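# Stack a standing pallet collar onto the pallet's collar

## Task

Put the pallet collar that is standing upright squarely on top of the collar already on the pallet, with both collars fully seated at the end.

## Robot and tools

Setup: four identical Kinova Gen3 arms (arm1, arm2, arm3, arm4), each with seven joints, a right five-finger hand and a wrist camera (armN_cam_wrist). Two room cameras, cam_high and cam_low, are fixed, not on any arm. The arms do not coordinate: if one stalls or faults, the others keep going.

Frames: one scene frame in metres, origin on the floor, +z up. Each foot (base_link) faces its own +x. Foot poses: arm1 x=-0.446 y=-0.870 z=+0.772 quat_wxyz=(+0.725, -0.001, -0.001, +0.689); arm2 x=+0.221 y=-0.880 z=+0.836 quat_wxyz=(+0.689, +0.002, +0.000, +0.725); arm3 x=+1.000 y=-0.066 z=+0.781 quat_wxyz=(+0.075, -0.006, +0.003, -0.997); arm4 x=-0.902 y=-0.163 z=+0.823 quat_wxyz=(+0.992, +0.006, +0.001, -0.126). Reach is about 1.06 m from the joint1 axis. The hand point sits 0.045 m in front of the palm; its +z runs along straight fingers, +y points out of the palm, +x goes across the palm away from the thumb. Straight fingers extend 0.06 to 0.07 m past the point. A wrist bracket on the little-finger side protrudes up to 0.10 m across the palm and can strike things. With joints 1, 3, 5 at 0, joint7 at 1.57 and fingers pointing down ahead of the arm, the palm faces right and the thumb is toward the foot.

move: optional keys arm1..arm4 and cameras. Each arm key holds an object with "joints" (absolute targets by name, not offsets) and optional "min_time_s" (0.1 to 8 s, the shortest duration for that arm's motions). Joint targets in radians: joint1_rad, joint3_rad, joint5_rad, joint7_rad -6.283 to 6.283; joint2_rad -2.249 to 2.249 (0 upright, positive leans forward); joint4_rad -2.579 to 2.579 (elbow, 0 straight); joint6_rad -2.099 to 2.099 (wrist). joint1 positive turns clockwise seen from above; joint7 positive rolls counter-clockwise seen from behind the hand. Hand targets are unitless, -1 to 1: hand_little, hand_ring, hand_middle, hand_index, hand_thumb_bend (+1 straight, -1 curled), hand_thumb_turn (+1 beside the palm, -1 opposite the fingers). Settings: hand_force_limit -1 to 1 (roughly 0 to 10 N per finger, 15 N for thumb motors), hand_speed -0.96 to 1 (full speed at +0.48 and above). Done tolerance is ±0.01 for arm joints and settings, ±0.02 for fingers. Joints of one arm begin and end together, so the hand can sweep wide between postures; an action cannot exceed 15 s. An arm or joint you omit may still drive toward its previous target. Unknown keys make a call invalid; out-of-range values are refused, and a refusal cancels the later motion calls of that reply. cameras: list of names or ["all"]; [] means none; omitted means none after an action, all on a plain status call.

wait: seconds 0 to 10, commands nothing, returns state; cameras as in move. zoom_image: camera plus region [x0, y0, x1, y1] in pixels from top-left, at most 504 by 504, only for cameras in the latest images (images are 672x504). show_instructions: no arguments, shows reference images. finished_scene: scene = the current scene's number; ends it permanently, so the collars must stay seated without help.

Results: a "move" line gives per arm "done" or its worst status. joint_status per joint: done, off_target (resting short, may keep pushing), time_out (holds where it stopped), not_followed (a collision check withheld targets; may retry later). Arms not commanded appear under "as last shown". "pictures" gives image order; images may lag the state slightly. joint_positions include hand values and settings. hand_stopped_by lists little, ring, middle, index, thumb_bend, thumb_turn: moving, target, force, stalled or fault. *_load_n are fingertip forces in N, positive when pushed open; a lost grip shows as loads near 0. Joint velocities are in rad/s; "within noise" means still. Joint torques are in N m; Flange force is in the end effector's axes and has offset error. on_its_own reports uncommanded behaviour. MOTOR HOT appears at 60 °C; at 75 °C an arm sags and stops for 30 to 60 s.

Gripping: a finger motor only starts when its target changes by 0.002 or more, and it stops at target or when load reaches hand_force_limit. The scene begins with hand_force_limit 0 and hand_speed -0.8, so raise the force limit before grasping. For gentle grips close at hand_speed -0.94 or slower. To grip harder, raise the limit and send a more-closed target; to loosen, send a more-open one. Thumb turned to -1 lets the hand wrap objects about 0.035 to 0.065 m thick, or handles down to 0.025 m.

Avoid: arms pressing on each other, including closing a hand on another arm's fingers (ends the scene); hitting fixed or heavy objects; letting a collar fall or leave the work area; releasing a moving part; excessive finger loads. The arm does not stop on contact and keeps pushing. Torque limits are 104.5 N m for joints 1 to 4 and 51.3 N m for joints 5 to 7; exceeding one, or straying over 5 degrees from the plan, freezes that arm for 10 s. Loose objects may occasionally be nudged by outside disturbances.

Each tool is called after ">>>" as name(argument=value, ...), one argument or row to a line, values as JSON.

Reference images:

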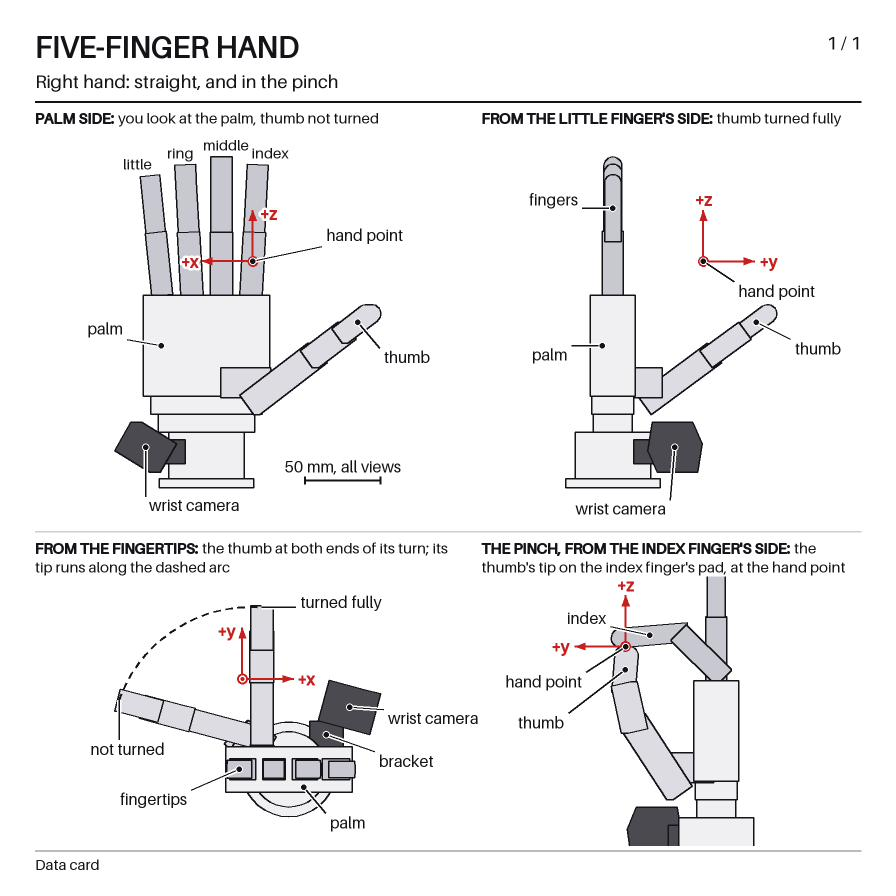

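## Session

>>> move(
  cameras=["cam_high","cam_low","arm2_cam_wrist"],
)

Scene clock: 0.00 s.
Joint torques (N m): no reading
Flange force (N): no reading
Joint velocities: within noise
arm1.joint_positions: joint1_rad=-0.122 joint2_rad=-0.478 joint3_rad=-0.084 joint4_rad=+1.473 joint5_rad=-0.018 joint6_rad=+2.016 joint7_rad=-1.732 hand_little=+1.000 hand_ring=+1.000 hand_middle=+1.000 hand_index=+1.000 hand_thumb_turn=+1.000 hand_thumb_bend=+1.000 hand_force_limit=+0.000 hand_speed=-0.800
arm1.joint_status: not commanded
arm1.hand_stopped_by: target,target,target,target,target,target
arm1.little_load_n: 0.0
arm1.ring_load_n: 0.0
arm1.middle_load_n: 0.0
arm1.index_load_n: 0.0
arm1.thumb_bend_load_n: 0.0
arm1.thumb_turn_load_n: 0.0
arm1.hand: x=-0.5122 y=-0.7275 z=+1.2856 quat_wxyz=(-0.048, +0.704, -0.707, -0.044) (m; scene frame)
arm2.joint_positions: joint1_rad=+0.024 joint2_rad=-0.435 joint3_rad=-0.117 joint4_rad=+1.513 joint5_rad=-0.014 joint6_rad=+1.987 joint7_rad=-1.844 hand_little=+1.000 hand_ring=+1.000 hand_middle=+1.000 hand_index=+1.000 hand_thumb_turn=+1.000 hand_thumb_bend=+1.000 hand_force_limit=+0.000 hand_speed=-0.800
arm2.joint_status: not commanded
arm2.hand_stopped_by: target,target,target,target,target,target
arm2.little_load_n: 0.0
arm2.ring_load_n: 0.0
arm2.middle_load_n: 0.0
arm2.index_load_n: 0.0
arm2.thumb_bend_load_n: 0.0
arm2.thumb_turn_load_n: 0.0
arm2.hand: x=+0.1603 y=-0.7196 z=+1.3320 quat_wxyz=(-0.036, +0.658, -0.752, -0.023) (m; scene frame)
arm3.joint_positions: joint1_rad=-0.168 joint2_rad=-0.370 joint3_rad=-0.073 joint4_rad=+1.475 joint5_rad=-0.075 joint6_rad=+1.929 joint7_rad=-1.965 hand_little=+1.000 hand_ring=+1.000 hand_middle=+1.000 hand_index=+1.000 hand_thumb_turn=+1.000 hand_thumb_bend=+1.000 hand_force_limit=+0.000 hand_speed=-0.800
arm3.joint_status: not commanded
arm3.hand_stopped_by: target,target,target,target,target,target
arm3.little_load_n: 0.0
arm3.ring_load_n: 0.0
arm3.middle_load_n: 0.0
arm3.index_load_n: 0.0
arm3.thumb_bend_load_n: 0.0
arm3.thumb_turn_load_n: 0.0
arm3.hand: x=+0.8280 y=-0.1942 z=+1.2877 quat_wxyz=(-0.037, -0.998, -0.013, +0.047) (m; scene frame)
arm4.joint_positions: joint1_rad=-0.497 joint2_rad=-0.368 joint3_rad=-0.060 joint4_rad=+1.491 joint5_rad=-0.006 joint6_rad=+2.017 joint7_rad=-1.655 hand_little=+1.000 hand_ring=+1.000 hand_middle=+1.000 hand_index=+1.000 hand_thumb_turn=+1.000 hand_thumb_bend=+1.000 hand_force_limit=+0.000 hand_speed=-0.800
arm4.joint_status: not commanded
arm4.hand_stopped_by: target,target,target,target,target,target
arm4.little_load_n: 0.0
arm4.ring_load_n: 0.0
arm4.middle_load_n: 0.0
arm4.index_load_n: 0.0
arm4.thumb_bend_load_n: 0.0
arm4.thumb_turn_load_n: 0.0
arm4.hand: x=-0.7538 y=-0.0822 z=+1.3151 quat_wxyz=(-0.003, +0.110, -0.994, +0.002) (m; scene frame)
pictures: arm2_cam_wrist, cam_high, cam_low

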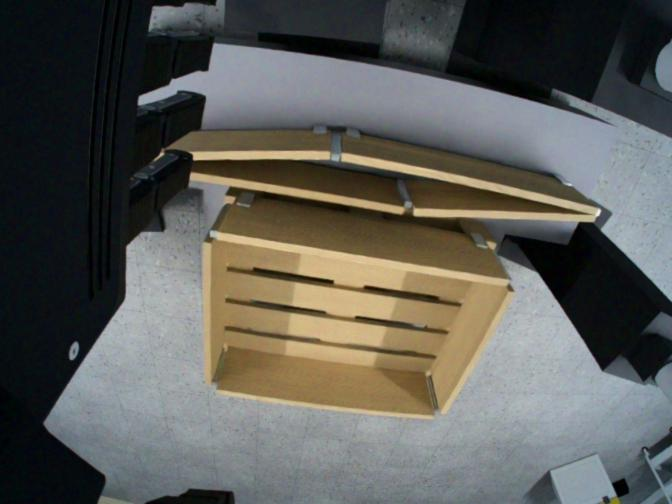

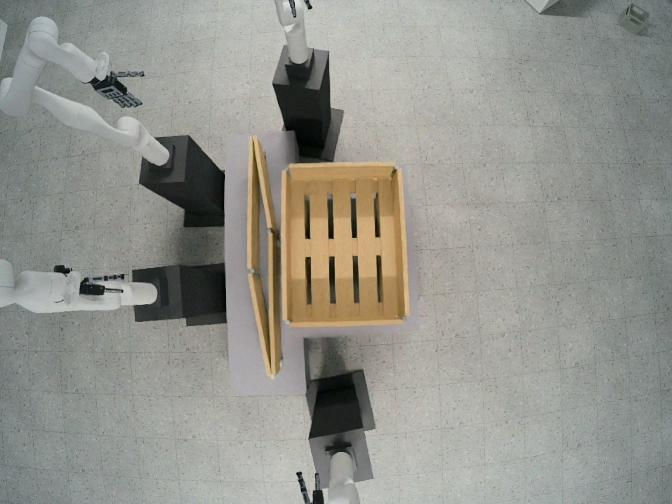

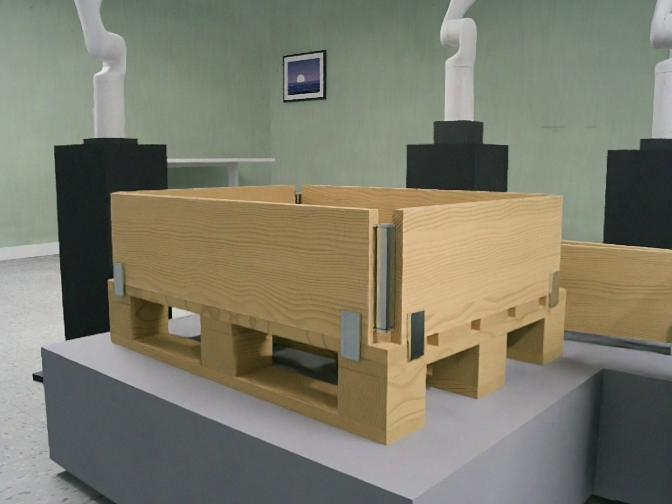

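>>> zoom_image(
  camera="cam_low",
  region=[300, 180, 600, 460],
)

>>> zoom_image(
  camera="cam_low",
  region=[90, 180, 350, 440],
)

>>> zoom_image(
  camera="cam_high",
  region=[220, 120, 430, 390],
)

>>> zoom_image(
  camera="arm2_cam_wrist",
  region=[150, 100, 620, 430],
)

Scaled by 1.680 from the camera's 672x504 image, which has a finer 960x720 frame.

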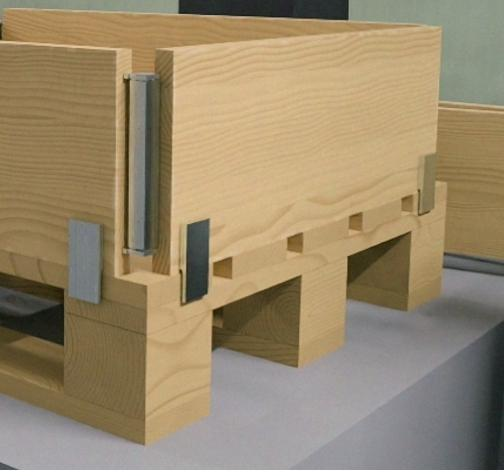

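Scaled by 1.938 from the camera's 672x504 image, which has a finer 960x720 frame.

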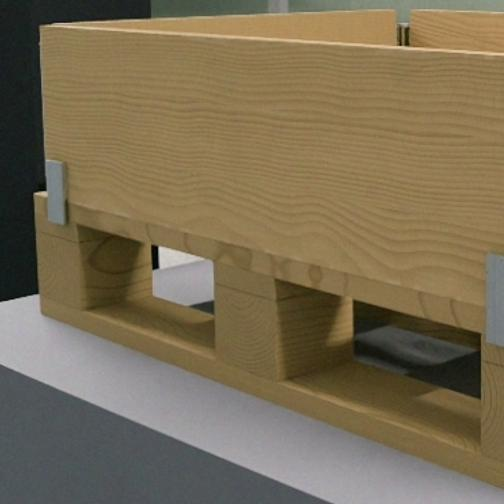

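Scaled by 1.867 from the camera's 672x504 image, which has a finer 960x720 frame.

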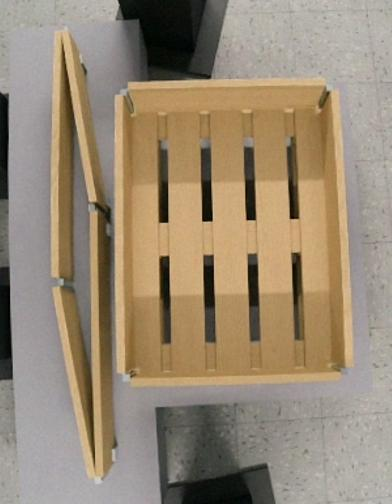

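Scaled by 1.072 from the camera's 672x504 image, which has a finer 960x720 frame.

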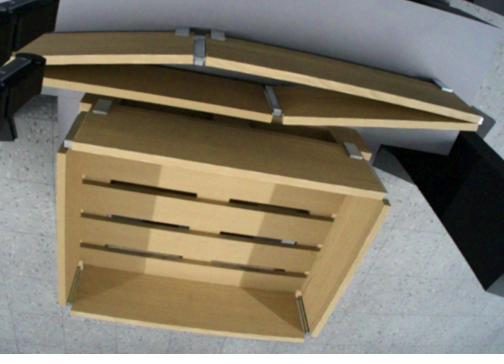

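>>> zoom_image(
  camera="cam_low",
  region=[95, 240, 195, 340],
)

>>> zoom_image(
  camera="cam_low",
  region=[320, 290, 440, 410],
)

>>> zoom_image(
  camera="cam_low",
  region=[500, 240, 600, 340],
)

Scaled by 5.040 from the camera's 672x504 image, which has a finer 960x720 frame.

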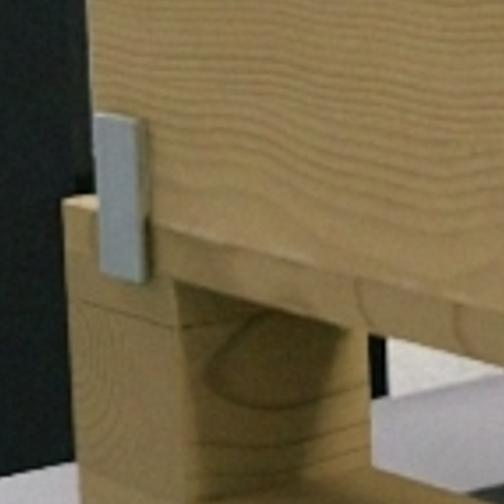

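Scaled by 4.200 from the camera's 672x504 image, which has a finer 960x720 frame.

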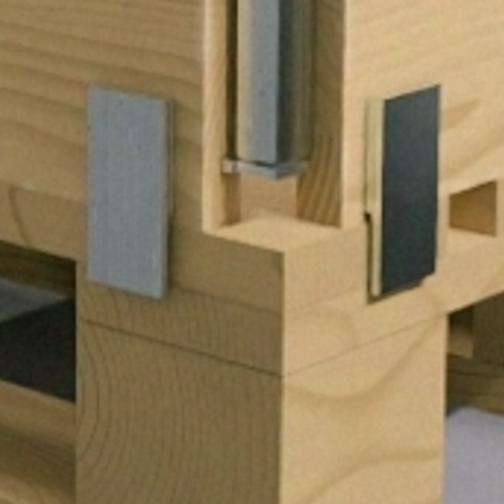

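Scaled by 5.040 from the camera's 672x504 image, which has a finer 960x720 frame.

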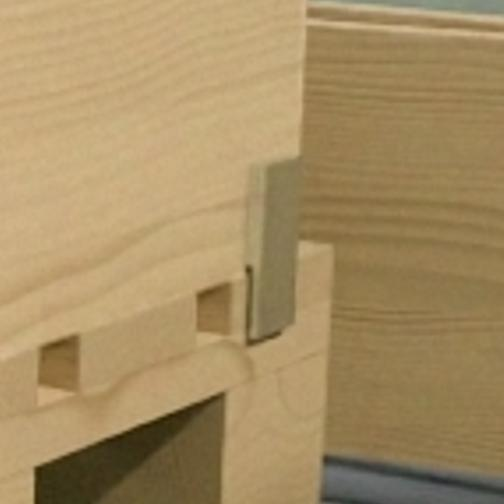

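>>> zoom_image(
  camera="arm2_cam_wrist",
  region=[300, 100, 420, 240],
)

>>> zoom_image(
  camera="arm2_cam_wrist",
  region=[520, 140, 640, 260],
)

>>> zoom_image(
  camera="arm2_cam_wrist",
  region=[130, 110, 290, 270],
)

Scaled by 3.600 from the camera's 672x504 image, which has a finer 960x720 frame.

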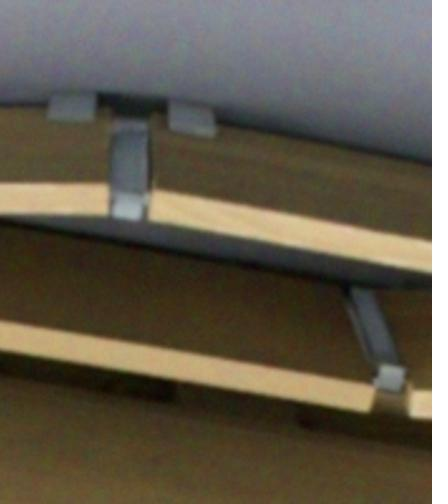

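Scaled by 4.200 from the camera's 672x504 image, which has a finer 960x720 frame.

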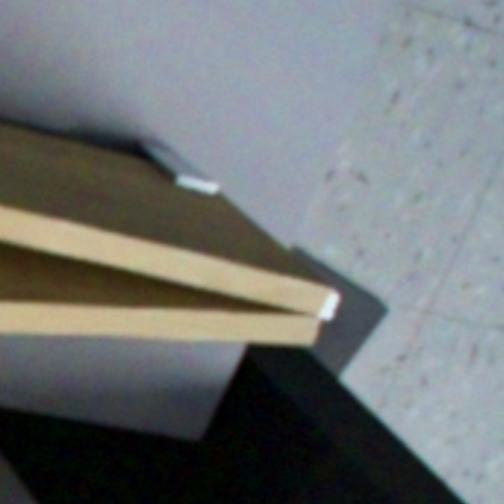

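Scaled by 3.150 from the camera's 672x504 image, which has a finer 960x720 frame.

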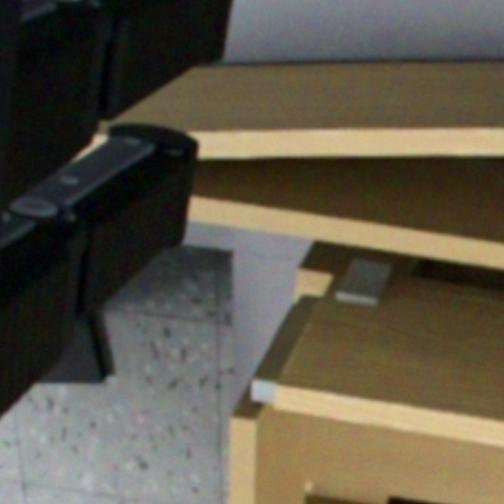

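>>> zoom_image(
  camera="arm2_cam_wrist",
  region=[190, 170, 290, 270],
)

>>> zoom_image(
  camera="arm2_cam_wrist",
  region=[450, 210, 550, 310],
)

>>> zoom_image(
  camera="arm2_cam_wrist",
  region=[190, 340, 290, 440],
)

>>> zoom_image(
  camera="arm2_cam_wrist",
  region=[380, 350, 480, 450],
)

Scaled by 5.040 from the camera's 672x504 image, which has a finer 960x720 frame.

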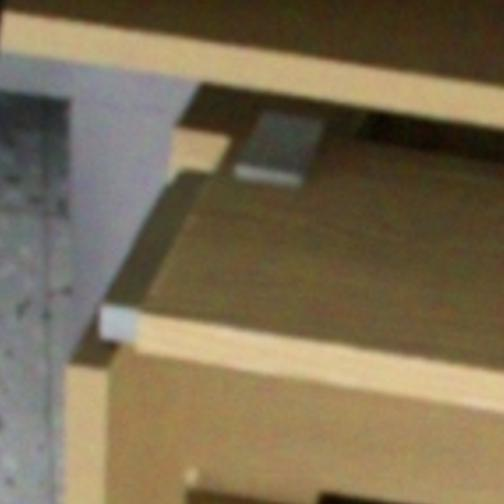

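Scaled by 5.040 from the camera's 672x504 image, which has a finer 960x720 frame.

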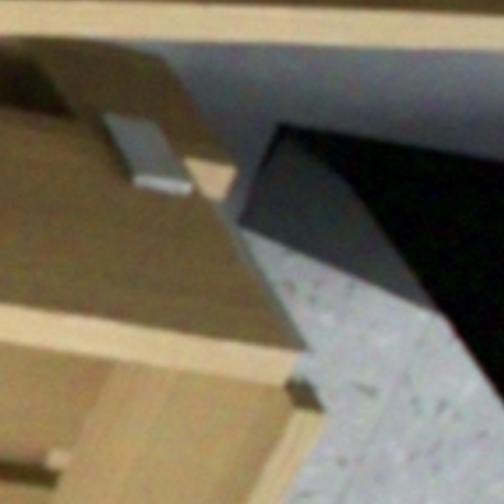

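Scaled by 5.040 from the camera's 672x504 image, which has a finer 960x720 frame.

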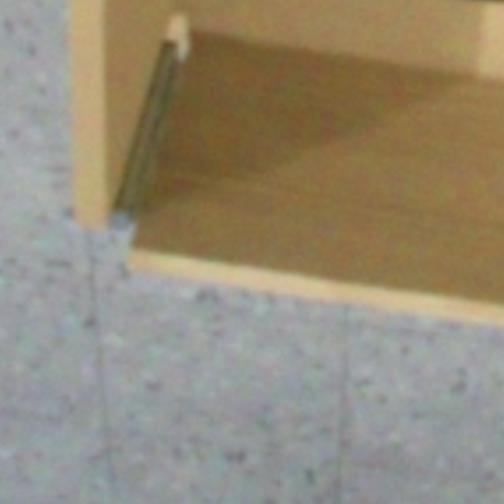

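Scaled by 5.040 from the camera's 672x504 image, which has a finer 960x720 frame.

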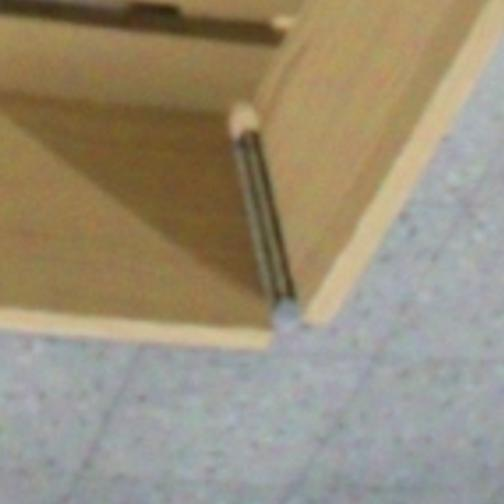

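>>> move(
  arm1={"joints":{"joint1_rad":0.5239,"joint2_rad":1.4893,"joint3_rad":0,"joint4_rad":2.0981,"joint5_rad":0.1681,"joint6_rad":-0.5993,"joint7_rad":-2.7129,"hand_speed":-0.5,"hand_little":0.07,"hand_ring":0.06,"hand_middle":0.055,"hand_index":0.06,"hand_thumb_bend":-0.55},"min_time_s":4},
  arm2={"joints":{"joint1_rad":-0.7388,"joint2_rad":1.6246,"joint3_rad":0,"joint4_rad":1.8859,"joint5_rad":-0.2570,"joint6_rad":-0.5065,"joint7_rad":-3.6978,"hand_speed":-0.5,"hand_little":0.07,"hand_ring":0.06,"hand_middle":0.055,"hand_index":0.06,"hand_thumb_bend":-0.55},"min_time_s":4},
  cameras=["arm1_cam_wrist","arm2_cam_wrist","arm3_cam_wrist","arm4_cam_wrist","cam_high"],
)

Scene clock: 374.03 s.
Joint torques (N m): arm1=[-0.59 -14.71 0.13 2.7 0.03 -0.35 0.31] | arm2=[-0.64 -16.97 0.77 3.24 0.15 -0.3 0.2] | arm3=[0.67 -1.17 1.66 -7.35 -0.52 -0.51 0.3] | arm4=[0.15 -1.23 -1.82 -7.39 -0.13 0.09 0.13]
Flange force (N): arm1=[-1.7 0.4 -4.4] | arm2=[-0.3 0.7 2.9] | arm3=[0.0 5.7 -1.4] | arm4=[-1.9 -5.4 0.3]
move: arm1 off_target; arm2 off_target
Joint velocities: within noise
arm1.joint_positions: joint1_rad=+0.524 joint2_rad=+1.489 joint3_rad=+0.000 joint4_rad=+2.098 joint5_rad=+0.168 joint6_rad=-0.599 joint7_rad=-2.713 hand_little=-0.184 hand_ring=-0.240 hand_middle=-0.254 hand_index=-0.250 hand_thumb_turn=+1.000 hand_thumb_bend=-0.541 hand_force_limit=+0.000 hand_speed=-0.500
arm1.joint_status: hand_little off_target (ended at -0.184, target +0.070); hand_ring off_target (ended at -0.240, target +0.060); hand_middle off_target (ended at -0.254, target +0.055); hand_index off_target (ended at -0.250, target +0.060); the others done
arm1.hand_stopped_by: target,target,target,target,target,target
arm1.little_load_n: 0.0
arm1.ring_load_n: 0.0
arm1.middle_load_n: 0.0
arm1.index_load_n: 9.5
arm1.thumb_bend_load_n: 30.0
arm1.thumb_turn_load_n: -2.0
arm1.hand: x=-0.2385 y=-0.5304 z=+0.5009 quat_wxyz=(-0.001, +0.000, -0.996, -0.087) (m; scene frame)
arm2.joint_positions: joint1_rad=-0.739 joint2_rad=+1.625 joint3_rad=+0.000 joint4_rad=+1.886 joint5_rad=-0.257 joint6_rad=-0.507 joint7_rad=-3.698 hand_little=+0.070 hand_ring=-0.197 hand_middle=-0.220 hand_index=-0.208 hand_thumb_turn=+1.000 hand_thumb_bend=-0.542 hand_force_limit=+0.000 hand_speed=-0.500
arm2.joint_status: hand_ring off_target (ended at -0.197, target +0.060); hand_middle off_target (ended at -0.220, target +0.055); hand_index off_target (ended at -0.208, target +0.060); the others done
arm2.hand_stopped_by: target,target,target,target,target,target
arm2.little_load_n: 0.0
arm2.ring_load_n: 0.0
arm2.middle_load_n: 0.0
arm2.index_load_n: 9.0
arm2.thumb_bend_load_n: 22.5
arm2.thumb_turn_load_n: -1.0
arm2.hand: x=+0.0504 y=-0.5298 z=+0.5001 quat_wxyz=(+0.001, +0.000, -0.996, -0.089) (m; scene frame)
arm3, arm4: as last shown
arm4.middle_load_n: -0.5
pictures: arm1_cam_wrist, arm2_cam_wrist, arm3_cam_wrist, arm4_cam_wrist, cam_high

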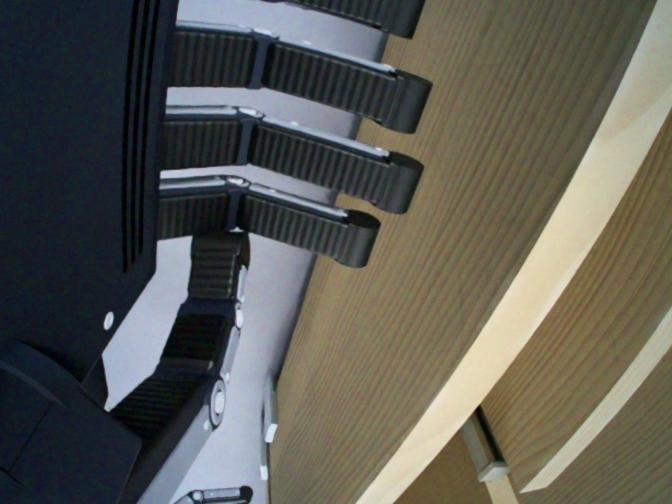

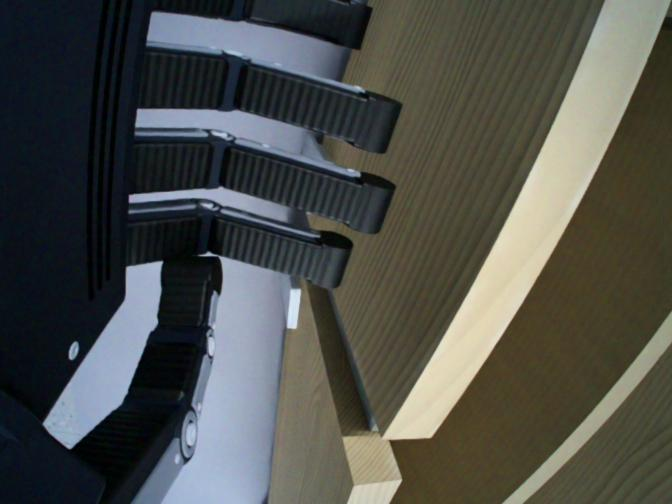

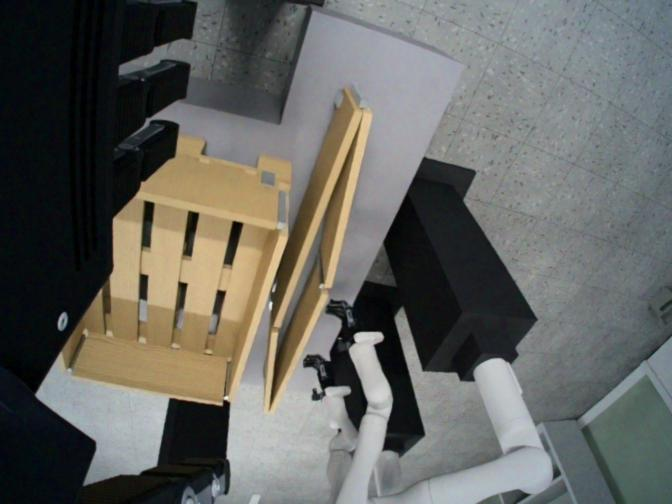

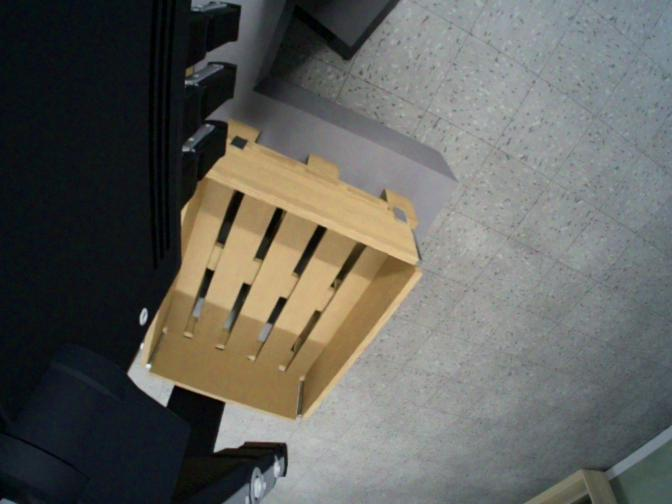

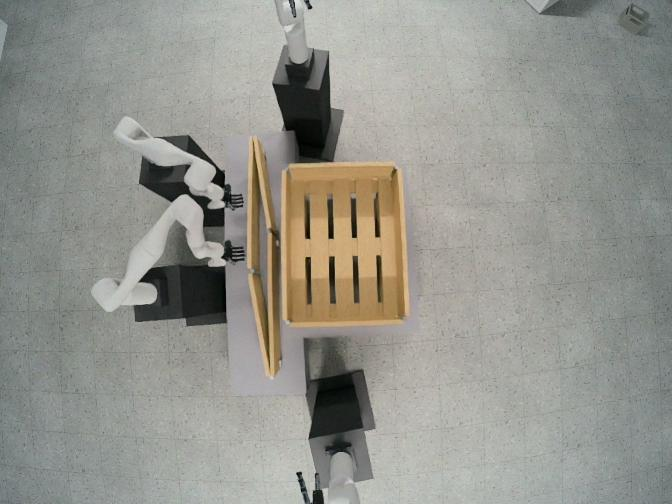

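>>> move(
  arm1={"joints":{"hand_thumb_bend":0.3,"hand_little":0.071,"hand_ring":0.061,"hand_middle":0.056,"hand_index":0.061}},
  arm2={"joints":{"hand_thumb_bend":0.3,"hand_little":0.071,"hand_ring":0.061,"hand_middle":0.056,"hand_index":0.061}},
)

Scene clock: 386.53 s.
Joint torques (N m): arm1=[-0.54 -14.74 0.07 2.63 0.04 -0.36 0.33] | arm2=[-0.64 -16.96 0.8 3.24 0.09 -0.27 0.23] | arm3=[0.63 -1.19 1.69 -7.47 -0.53 -0.58 0.25] | arm4=[0.14 -1.2 -1.83 -7.4 -0.09 0.11 0.11]
Flange force (N): arm1=[-1.5 0.3 -4.5] | arm2=[-0.4 0.7 2.9] | arm3=[0.2 5.5 -1.1] | arm4=[-1.8 -5.5 0.4]
move: arm1 off_target; arm2 off_target
Joint velocities: within noise
arm1.joint_positions: joint1_rad=+0.524 joint2_rad=+1.489 joint3_rad=+0.000 joint4_rad=+2.098 joint5_rad=+0.168 joint6_rad=-0.599 joint7_rad=-2.713 hand_little=+0.072 hand_ring=+0.062 hand_middle=-0.254 hand_index=+0.062 hand_thumb_turn=+1.000 hand_thumb_bend=+0.300 hand_force_limit=+0.000 hand_speed=-0.500
arm1.joint_status: hand_middle off_target (ended at -0.254, target +0.056); the others done
arm1.hand_stopped_by: target,target,target,target,target,target
arm1.little_load_n: 0.0
arm1.ring_load_n: 0.0
arm1.middle_load_n: 0.0
arm1.index_load_n: 0.0
arm1.thumb_bend_load_n: 0.0
arm1.thumb_turn_load_n: 0.0
arm1.hand: x=-0.2385 y=-0.5304 z=+0.5009 quat_wxyz=(-0.001, +0.000, -0.996, -0.087) (m; scene frame)
arm2.joint_positions: joint1_rad=-0.739 joint2_rad=+1.625 joint3_rad=+0.000 joint4_rad=+1.886 joint5_rad=-0.257 joint6_rad=-0.507 joint7_rad=-3.698 hand_little=+0.072 hand_ring=+0.062 hand_middle=-0.220 hand_index=+0.062 hand_thumb_turn=+1.000 hand_thumb_bend=+0.300 hand_force_limit=+0.000 hand_speed=-0.500
arm2.joint_status: hand_middle off_target (ended at -0.220, target +0.056); the others done
arm2.hand_stopped_by: target,target,target,target,target,target
arm2.little_load_n: 0.0
arm2.ring_load_n: 0.0
arm2.middle_load_n: 0.0
arm2.index_load_n: 0.0
arm2.thumb_bend_load_n: 0.0
arm2.thumb_turn_load_n: 0.0
arm2.hand: x=+0.0504 y=-0.5298 z=+0.5001 quat_wxyz=(+0.001, +0.000, -0.996, -0.089) (m; scene frame)
arm3, arm4: as last shown
arm4.ring_load_n: -0.5
arm4.middle_load_n: 0.0
pictures: none

>>> move(
  arm1={"joints":{"hand_thumb_bend":-0.55,"hand_middle":0.06}},
  arm2={"joints":{"hand_thumb_bend":-0.55,"hand_middle":0.06}},
  cameras=["arm1_cam_wrist","arm2_cam_wrist"],
)

>>> zoom_image(
  camera="arm1_cam_wrist",
  region=[380, 200, 580, 400],
)

>>> zoom_image(
  camera="arm2_cam_wrist",
  region=[320, 200, 520, 400],
)

Scene clock: 400.90 s.
Joint torques (N m): arm1=[-0.55 -14.75 0.04 2.63 0.03 -0.35 0.35] | arm2=[-0.69 -17 0.77 3.18 0.13 -0.28 0.2] | arm3=[0.59 -1.11 1.6 -7.45 -0.51 -0.55 0.26] | arm4=[0.09 -1.21 -1.84 -7.42 -0.11 0.12 0.08]
Flange force (N): arm1=[-1.6 0.2 -4.5] | arm2=[-0.6 0.7 2.8] | arm3=[0.2 5.3 -1.1] | arm4=[-1.9 -5.6 0.5]
move: arm1 done; arm2 done
Joint velocities: within noise
arm1.joint_positions: joint1_rad=+0.524 joint2_rad=+1.489 joint3_rad=+0.000 joint4_rad=+2.098 joint5_rad=+0.168 joint6_rad=-0.599 joint7_rad=-2.713 hand_little=+0.072 hand_ring=+0.062 hand_middle=+0.060 hand_index=+0.062 hand_thumb_turn=+1.000 hand_thumb_bend=-0.547 hand_force_limit=+0.000 hand_speed=-0.500
arm1.joint_status: all done
arm1.hand_stopped_by: target,target,target,target,target,target
arm1.little_load_n: 0.0
arm1.ring_load_n: 0.0
arm1.middle_load_n: 0.0
arm1.index_load_n: 1.0
arm1.thumb_bend_load_n: 5.0
arm1.thumb_turn_load_n: -1.0
arm1.hand: x=-0.2385 y=-0.5304 z=+0.5009 quat_wxyz=(-0.001, +0.000, -0.996, -0.087) (m; scene frame)
arm2.joint_positions: joint1_rad=-0.739 joint2_rad=+1.625 joint3_rad=+0.000 joint4_rad=+1.886 joint5_rad=-0.257 joint6_rad=-0.507 joint7_rad=-3.698 hand_little=+0.072 hand_ring=+0.062 hand_middle=+0.060 hand_index=+0.062 hand_thumb_turn=+1.000 hand_thumb_bend=-0.547 hand_force_limit=+0.000 hand_speed=-0.500
arm2.joint_status: all done
arm2.hand_stopped_by: target,target,target,target,target,target
arm2.little_load_n: 0.0
arm2.ring_load_n: 0.0
arm2.middle_load_n: 0.0
arm2.index_load_n: 0.5
arm2.thumb_bend_load_n: 4.0
arm2.thumb_turn_load_n: -0.5
arm2.hand: x=+0.0504 y=-0.5298 z=+0.5001 quat_wxyz=(+0.001, +0.000, -0.996, -0.089) (m; scene frame)
arm3, arm4: as last shown
arm4.ring_load_n: 0.0
arm4.thumb_bend_load_n: -0.5
pictures: arm1_cam_wrist, arm2_cam_wrist

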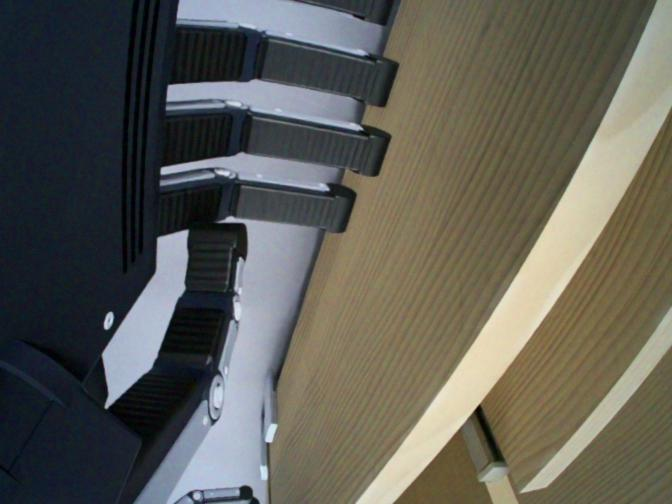

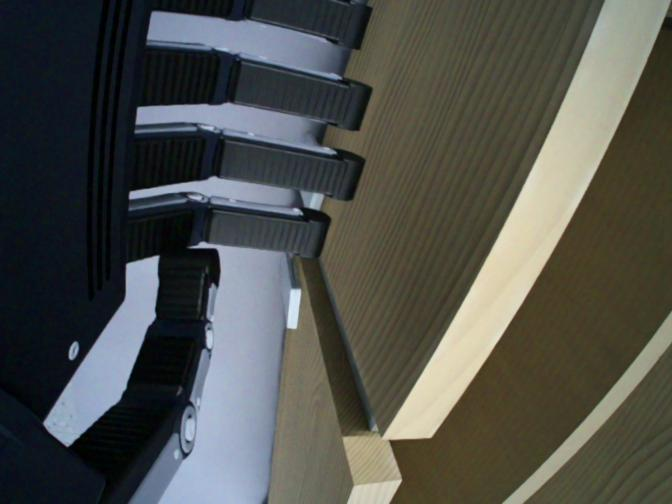

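Scaled by 2.520 from the camera's 672x504 image, which has a finer 960x720 frame.

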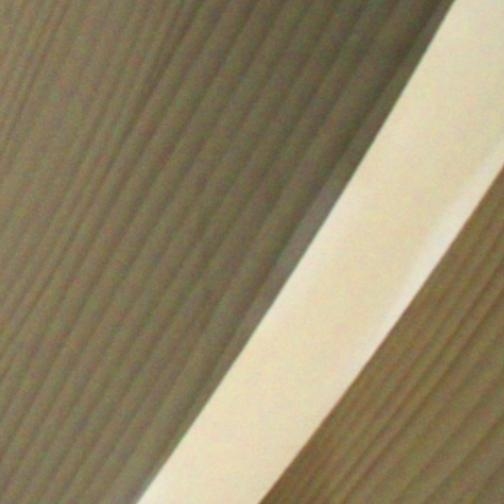

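Scaled by 2.520 from the camera's 672x504 image, which has a finer 960x720 frame.

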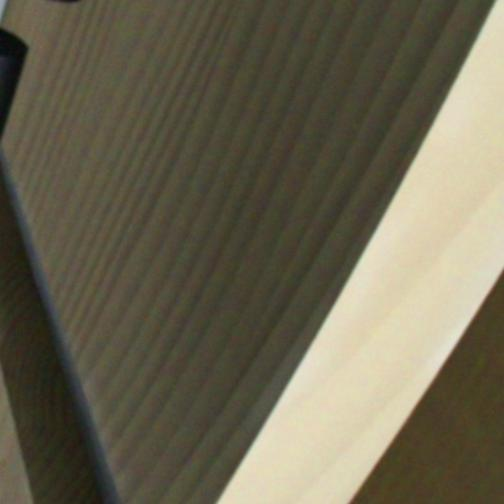

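>>> move(
  arm1={"joints":{"joint1_rad":0.5239,"joint2_rad":1.8678,"joint4_rad":1.6602,"joint5_rad":0.1844,"joint6_rad":-0.5408,"joint7_rad":-2.7323},"min_time_s":2.5},
  arm2={"joints":{"joint1_rad":-0.7388,"joint2_rad":2.0028,"joint4_rad":1.3809,"joint5_rad":-0.3345,"joint6_rad":-0.3851,"joint7_rad":-3.6121},"min_time_s":2.5},
  cameras=["arm1_cam_wrist","arm2_cam_wrist"],
)

Scene clock: 473.53 s.
Joint torques (N m): arm1=[-0.57 -14.38 0.02 2.15 0.03 -0.36 0.31] | arm2=[-0.62 -16.21 0.68 2.28 0.14 -0.31 0.21] | arm3=[0.63 -1.08 1.57 -7.56 -0.54 -0.56 0.33] | arm4=[0.19 -1.26 -1.85 -7.37 -0.1 0.08 0.11]
Flange force (N): arm1=[-1.6 0.1 -4.8] | arm2=[-0.3 0.9 3.5] | arm3=[0.5 5.2 -0.7] | arm4=[-2.0 -5.6 0.2]
move: arm1 done; arm2 done
Joint velocities: within noise
arm1.joint_positions: joint1_rad=+0.524 joint2_rad=+1.868 joint3_rad=+0.000 joint4_rad=+1.660 joint5_rad=+0.184 joint6_rad=-0.541 joint7_rad=-2.732 hand_little=+0.072 hand_ring=+0.062 hand_middle=+0.060 hand_index=+0.062 hand_thumb_turn=+1.000 hand_thumb_bend=-0.547 hand_force_limit=+0.000 hand_speed=-0.500
arm1.joint_status: all done
arm1.hand_stopped_by: target,target,target,target,target,target
arm1.little_load_n: 0.0
arm1.ring_load_n: 0.0
arm1.middle_load_n: 0.0
arm1.index_load_n: 0.5
arm1.thumb_bend_load_n: 5.0
arm1.thumb_turn_load_n: -1.0
arm1.hand: x=-0.2380 y=-0.5303 z=+0.3360 quat_wxyz=(-0.001, +0.000, -0.996, -0.087) (m; scene frame)
arm2.joint_positions: joint1_rad=-0.739 joint2_rad=+2.003 joint3_rad=+0.000 joint4_rad=+1.381 joint5_rad=-0.335 joint6_rad=-0.385 joint7_rad=-3.612 hand_little=+0.072 hand_ring=+0.062 hand_middle=+0.060 hand_index=+0.062 hand_thumb_turn=+1.000 hand_thumb_bend=-0.547 hand_force_limit=+0.000 hand_speed=-0.500
arm2.joint_status: all done
arm2.hand_stopped_by: target,target,target,target,target,target
arm2.little_load_n: 0.0
arm2.ring_load_n: 0.0
arm2.middle_load_n: 0.0
arm2.index_load_n: 1.0
arm2.thumb_bend_load_n: 4.0
arm2.thumb_turn_load_n: -0.5
arm2.hand: x=+0.0500 y=-0.5292 z=+0.3345 quat_wxyz=(+0.001, +0.000, -0.996, -0.089) (m; scene frame)
arm3, arm4: as last shown
arm4.thumb_bend_load_n: 0.0
pictures: arm1_cam_wrist, arm2_cam_wrist

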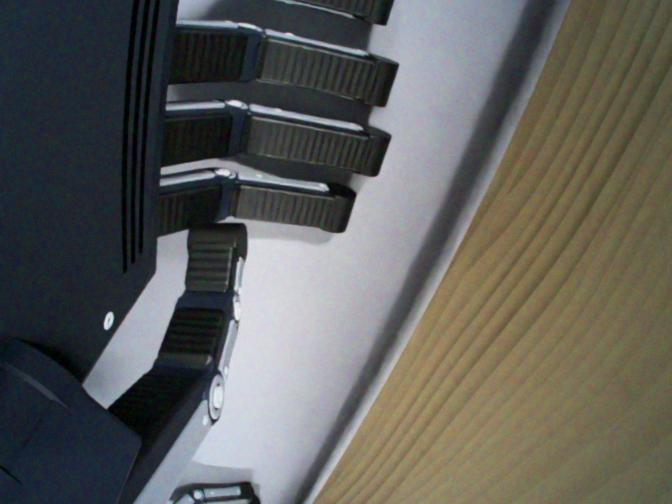

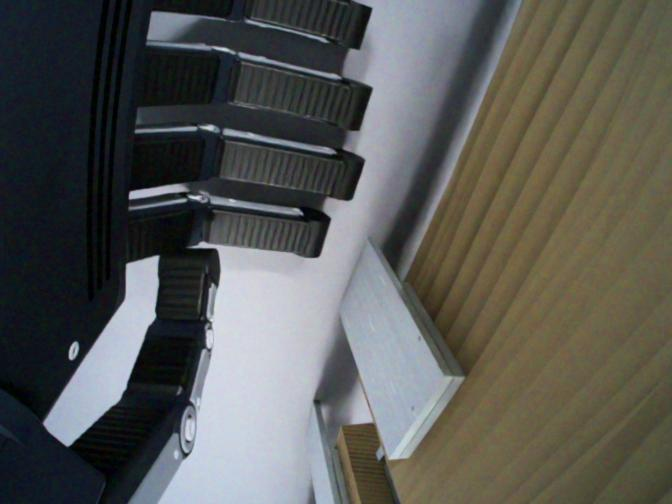

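>>> move(
  arm1={"joints":{"joint1_rad":0.4545,"joint2_rad":1.8431,"joint4_rad":1.5834,"joint5_rad":0.1965,"joint6_rad":-0.4454,"joint7_rad":-2.8203},"min_time_s":2},
  arm2={"joints":{"joint1_rad":-0.6540,"joint2_rad":1.9878,"joint4_rad":1.3011,"joint5_rad":-0.3880,"joint6_rad":-0.3020,"joint7_rad":-3.4671},"min_time_s":2},
  cameras=["arm1_cam_wrist","arm2_cam_wrist"],
)

Scene clock: 483.87 s.
Joint torques (N m): arm1=[-0.53 -15.28 0.11 1.39 0 -0.35 0.32] | arm2=[1.16 -19.17 3.84 -0.29 -0.14 -1.75 0.3] | arm3=[0.64 -1.2 1.65 -7.43 -0.58 -0.55 0.3] | arm4=[0.13 -1.21 -1.82 -7.39 -0.11 0.12 0.12]
Flange force (N): arm1=[-1.2 -0.1 -4.9] | arm2=[1.9 -4.5 2.0] | arm3=[0.0 5.5 -1.2] | arm4=[-1.9 -5.4 0.4]
move: arm1 done; arm2 done
Joint velocities: within noise
arm1.joint_positions: joint1_rad=+0.455 joint2_rad=+1.843 joint3_rad=+0.000 joint4_rad=+1.583 joint5_rad=+0.197 joint6_rad=-0.445 joint7_rad=-2.820 hand_little=+0.072 hand_ring=+0.062 hand_middle=+0.060 hand_index=+0.062 hand_thumb_turn=+1.000 hand_thumb_bend=-0.547 hand_force_limit=+0.000 hand_speed=-0.500
arm1.joint_status: all done
arm1.hand_stopped_by: target,target,target,target,target,target
arm1.little_load_n: 0.0
arm1.ring_load_n: 0.0
arm1.middle_load_n: 0.0
arm1.index_load_n: 0.5
arm1.thumb_bend_load_n: 5.0
arm1.thumb_turn_load_n: -0.5
arm1.hand: x=-0.2380 y=-0.4898 z=+0.3355 quat_wxyz=(-0.001, +0.000, -0.996, -0.087) (m; scene frame)
arm2.joint_positions: joint1_rad=-0.654 joint2_rad=+1.988 joint3_rad=+0.000 joint4_rad=+1.301 joint5_rad=-0.388 joint6_rad=-0.302 joint7_rad=-3.467 hand_little=+0.072 hand_ring=+0.062 hand_middle=+0.060 hand_index=+0.062 hand_thumb_turn=+1.000 hand_thumb_bend=-0.547 hand_force_limit=+0.000 hand_speed=-0.500
arm2.joint_status: all done
arm2.hand_stopped_by: target,target,target,target,target,target
arm2.little_load_n: 0.0
arm2.ring_load_n: 0.0
arm2.middle_load_n: 0.0
arm2.index_load_n: 2.0
arm2.thumb_bend_load_n: 4.0
arm2.thumb_turn_load_n: -0.5
arm2.hand: x=+0.0499 y=-0.4889 z=+0.3347 quat_wxyz=(+0.001, +0.000, -0.996, -0.089) (m; scene frame)
arm3, arm4: as last shown
arm4.thumb_bend_load_n: -0.5
pictures: arm1_cam_wrist, arm2_cam_wrist

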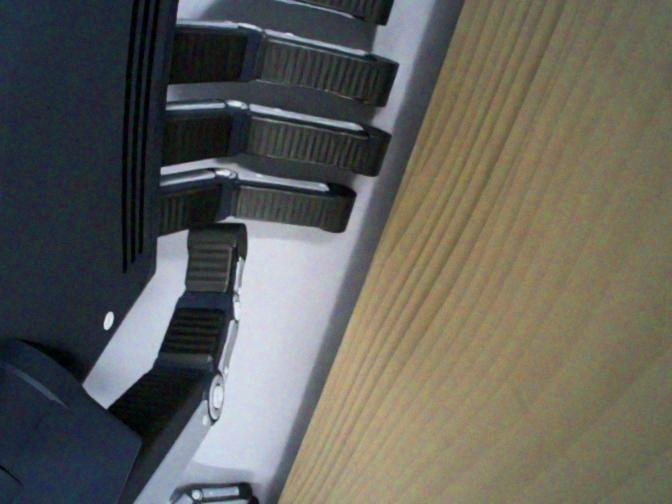

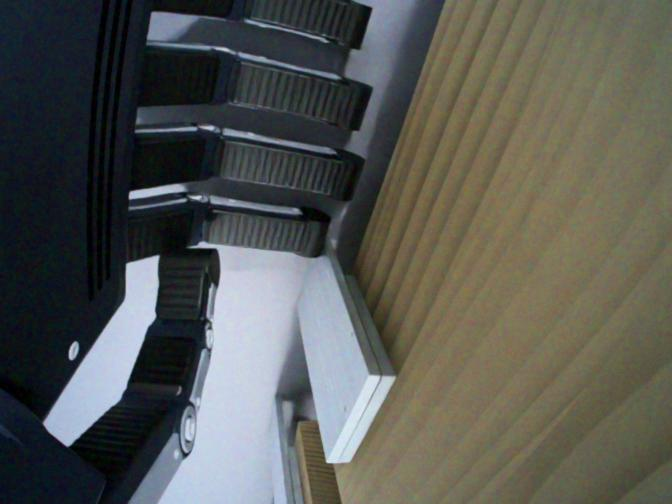

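>>> move(
  cameras=["cam_high","cam_low"],
)

Scene clock: 544.07 s.
Joint torques (N m): arm1=[-0.53 -15.28 0.1 1.38 -0.01 -0.38 0.33] | arm2=[1.12 -19.22 3.85 -0.33 -0.1 -1.79 0.3] | arm3=[0.52 -1.18 1.7 -7.41 -0.56 -0.59 0.25] | arm4=[0.17 -1.23 -1.82 -7.4 -0.12 0.14 0.1]
Flange force (N): arm1=[-1.2 0.0 -4.9] | arm2=[1.8 -4.5 2.0] | arm3=[0.1 5.6 -1.4] | arm4=[-2.0 -5.5 0.5]
Joint velocities: within noise
arm1.joint_positions: joint1_rad=+0.455 joint2_rad=+1.843 joint3_rad=+0.000 joint4_rad=+1.583 joint5_rad=+0.197 joint6_rad=-0.445 joint7_rad=-2.820 hand_little=+0.072 hand_ring=+0.062 hand_middle=+0.060 hand_index=+0.062 hand_thumb_turn=+1.000 hand_thumb_bend=-0.547 hand_force_limit=+0.000 hand_speed=-0.500
arm1.joint_status: all done
arm1.hand_stopped_by: target,target,target,target,target,target
arm1.little_load_n: 0.0
arm1.ring_load_n: 0.0
arm1.middle_load_n: 0.0
arm1.index_load_n: 0.5
arm1.thumb_bend_load_n: 5.0
arm1.thumb_turn_load_n: -0.5
arm1.hand: x=-0.2380 y=-0.4898 z=+0.3355 quat_wxyz=(-0.001, +0.000, -0.996, -0.087) (m; scene frame)
arm2.joint_positions: joint1_rad=-0.654 joint2_rad=+1.988 joint3_rad=+0.000 joint4_rad=+1.301 joint5_rad=-0.388 joint6_rad=-0.302 joint7_rad=-3.467 hand_little=+0.072 hand_ring=+0.062 hand_middle=+0.060 hand_index=+0.062 hand_thumb_turn=+1.000 hand_thumb_bend=-0.547 hand_force_limit=+0.000 hand_speed=-0.500
arm2.joint_status: all done
arm2.hand_stopped_by: target,target,target,target,target,target
arm2.little_load_n: 0.0
arm2.ring_load_n: 0.0
arm2.middle_load_n: 0.0
arm2.index_load_n: 2.0
arm2.thumb_bend_load_n: 4.0
arm2.thumb_turn_load_n: -0.5
arm2.hand: x=+0.0499 y=-0.4889 z=+0.3347 quat_wxyz=(+0.001, +0.000, -0.996, -0.089) (m; scene frame)
arm3.joint_positions: joint1_rad=-0.168 joint2_rad=-0.370 joint3_rad=-0.073 joint4_rad=+1.475 joint5_rad=-0.075 joint6_rad=+1.929 joint7_rad=-1.965 hand_little=+1.000 hand_ring=+1.000 hand_middle=+1.000 hand_index=+1.000 hand_thumb_turn=+1.000 hand_thumb_bend=+1.000 hand_force_limit=+0.000 hand_speed=-0.800
arm3.joint_status: not commanded
arm3.hand_stopped_by: target,target,target,target,target,target
arm3.little_load_n: 0.5
arm3.ring_load_n: 0.0
arm3.middle_load_n: 0.0
arm3.index_load_n: 0.0
arm3.thumb_bend_load_n: 0.0
arm3.thumb_turn_load_n: -0.5
arm3.hand: x=+0.8280 y=-0.1942 z=+1.2877 quat_wxyz=(-0.037, -0.998, -0.013, +0.047) (m; scene frame)
arm4.joint_positions: joint1_rad=-0.497 joint2_rad=-0.368 joint3_rad=-0.060 joint4_rad=+1.491 joint5_rad=-0.006 joint6_rad=+2.017 joint7_rad=-1.655 hand_little=+1.000 hand_ring=+1.000 hand_middle=+1.000 hand_index=+1.000 hand_thumb_turn=+1.000 hand_thumb_bend=+1.000 hand_force_limit=+0.000 hand_speed=-0.800
arm4.joint_status: not commanded
arm4.hand_stopped_by: target,target,target,target,target,target
arm4.little_load_n: 0.5
arm4.ring_load_n: 0.0
arm4.middle_load_n: 0.0
arm4.index_load_n: 0.0
arm4.thumb_bend_load_n: 0.0
arm4.thumb_turn_load_n: 0.0
arm4.hand: x=-0.7538 y=-0.0822 z=+1.3151 quat_wxyz=(-0.003, +0.110, -0.994, +0.002) (m; scene frame)
pictures: cam_high, cam_low

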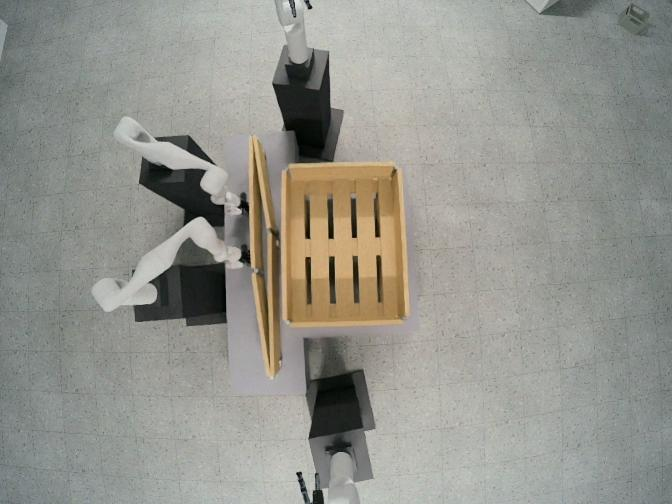

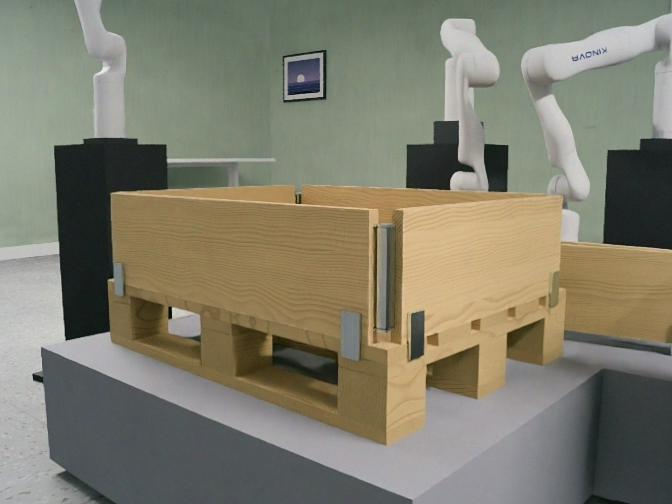

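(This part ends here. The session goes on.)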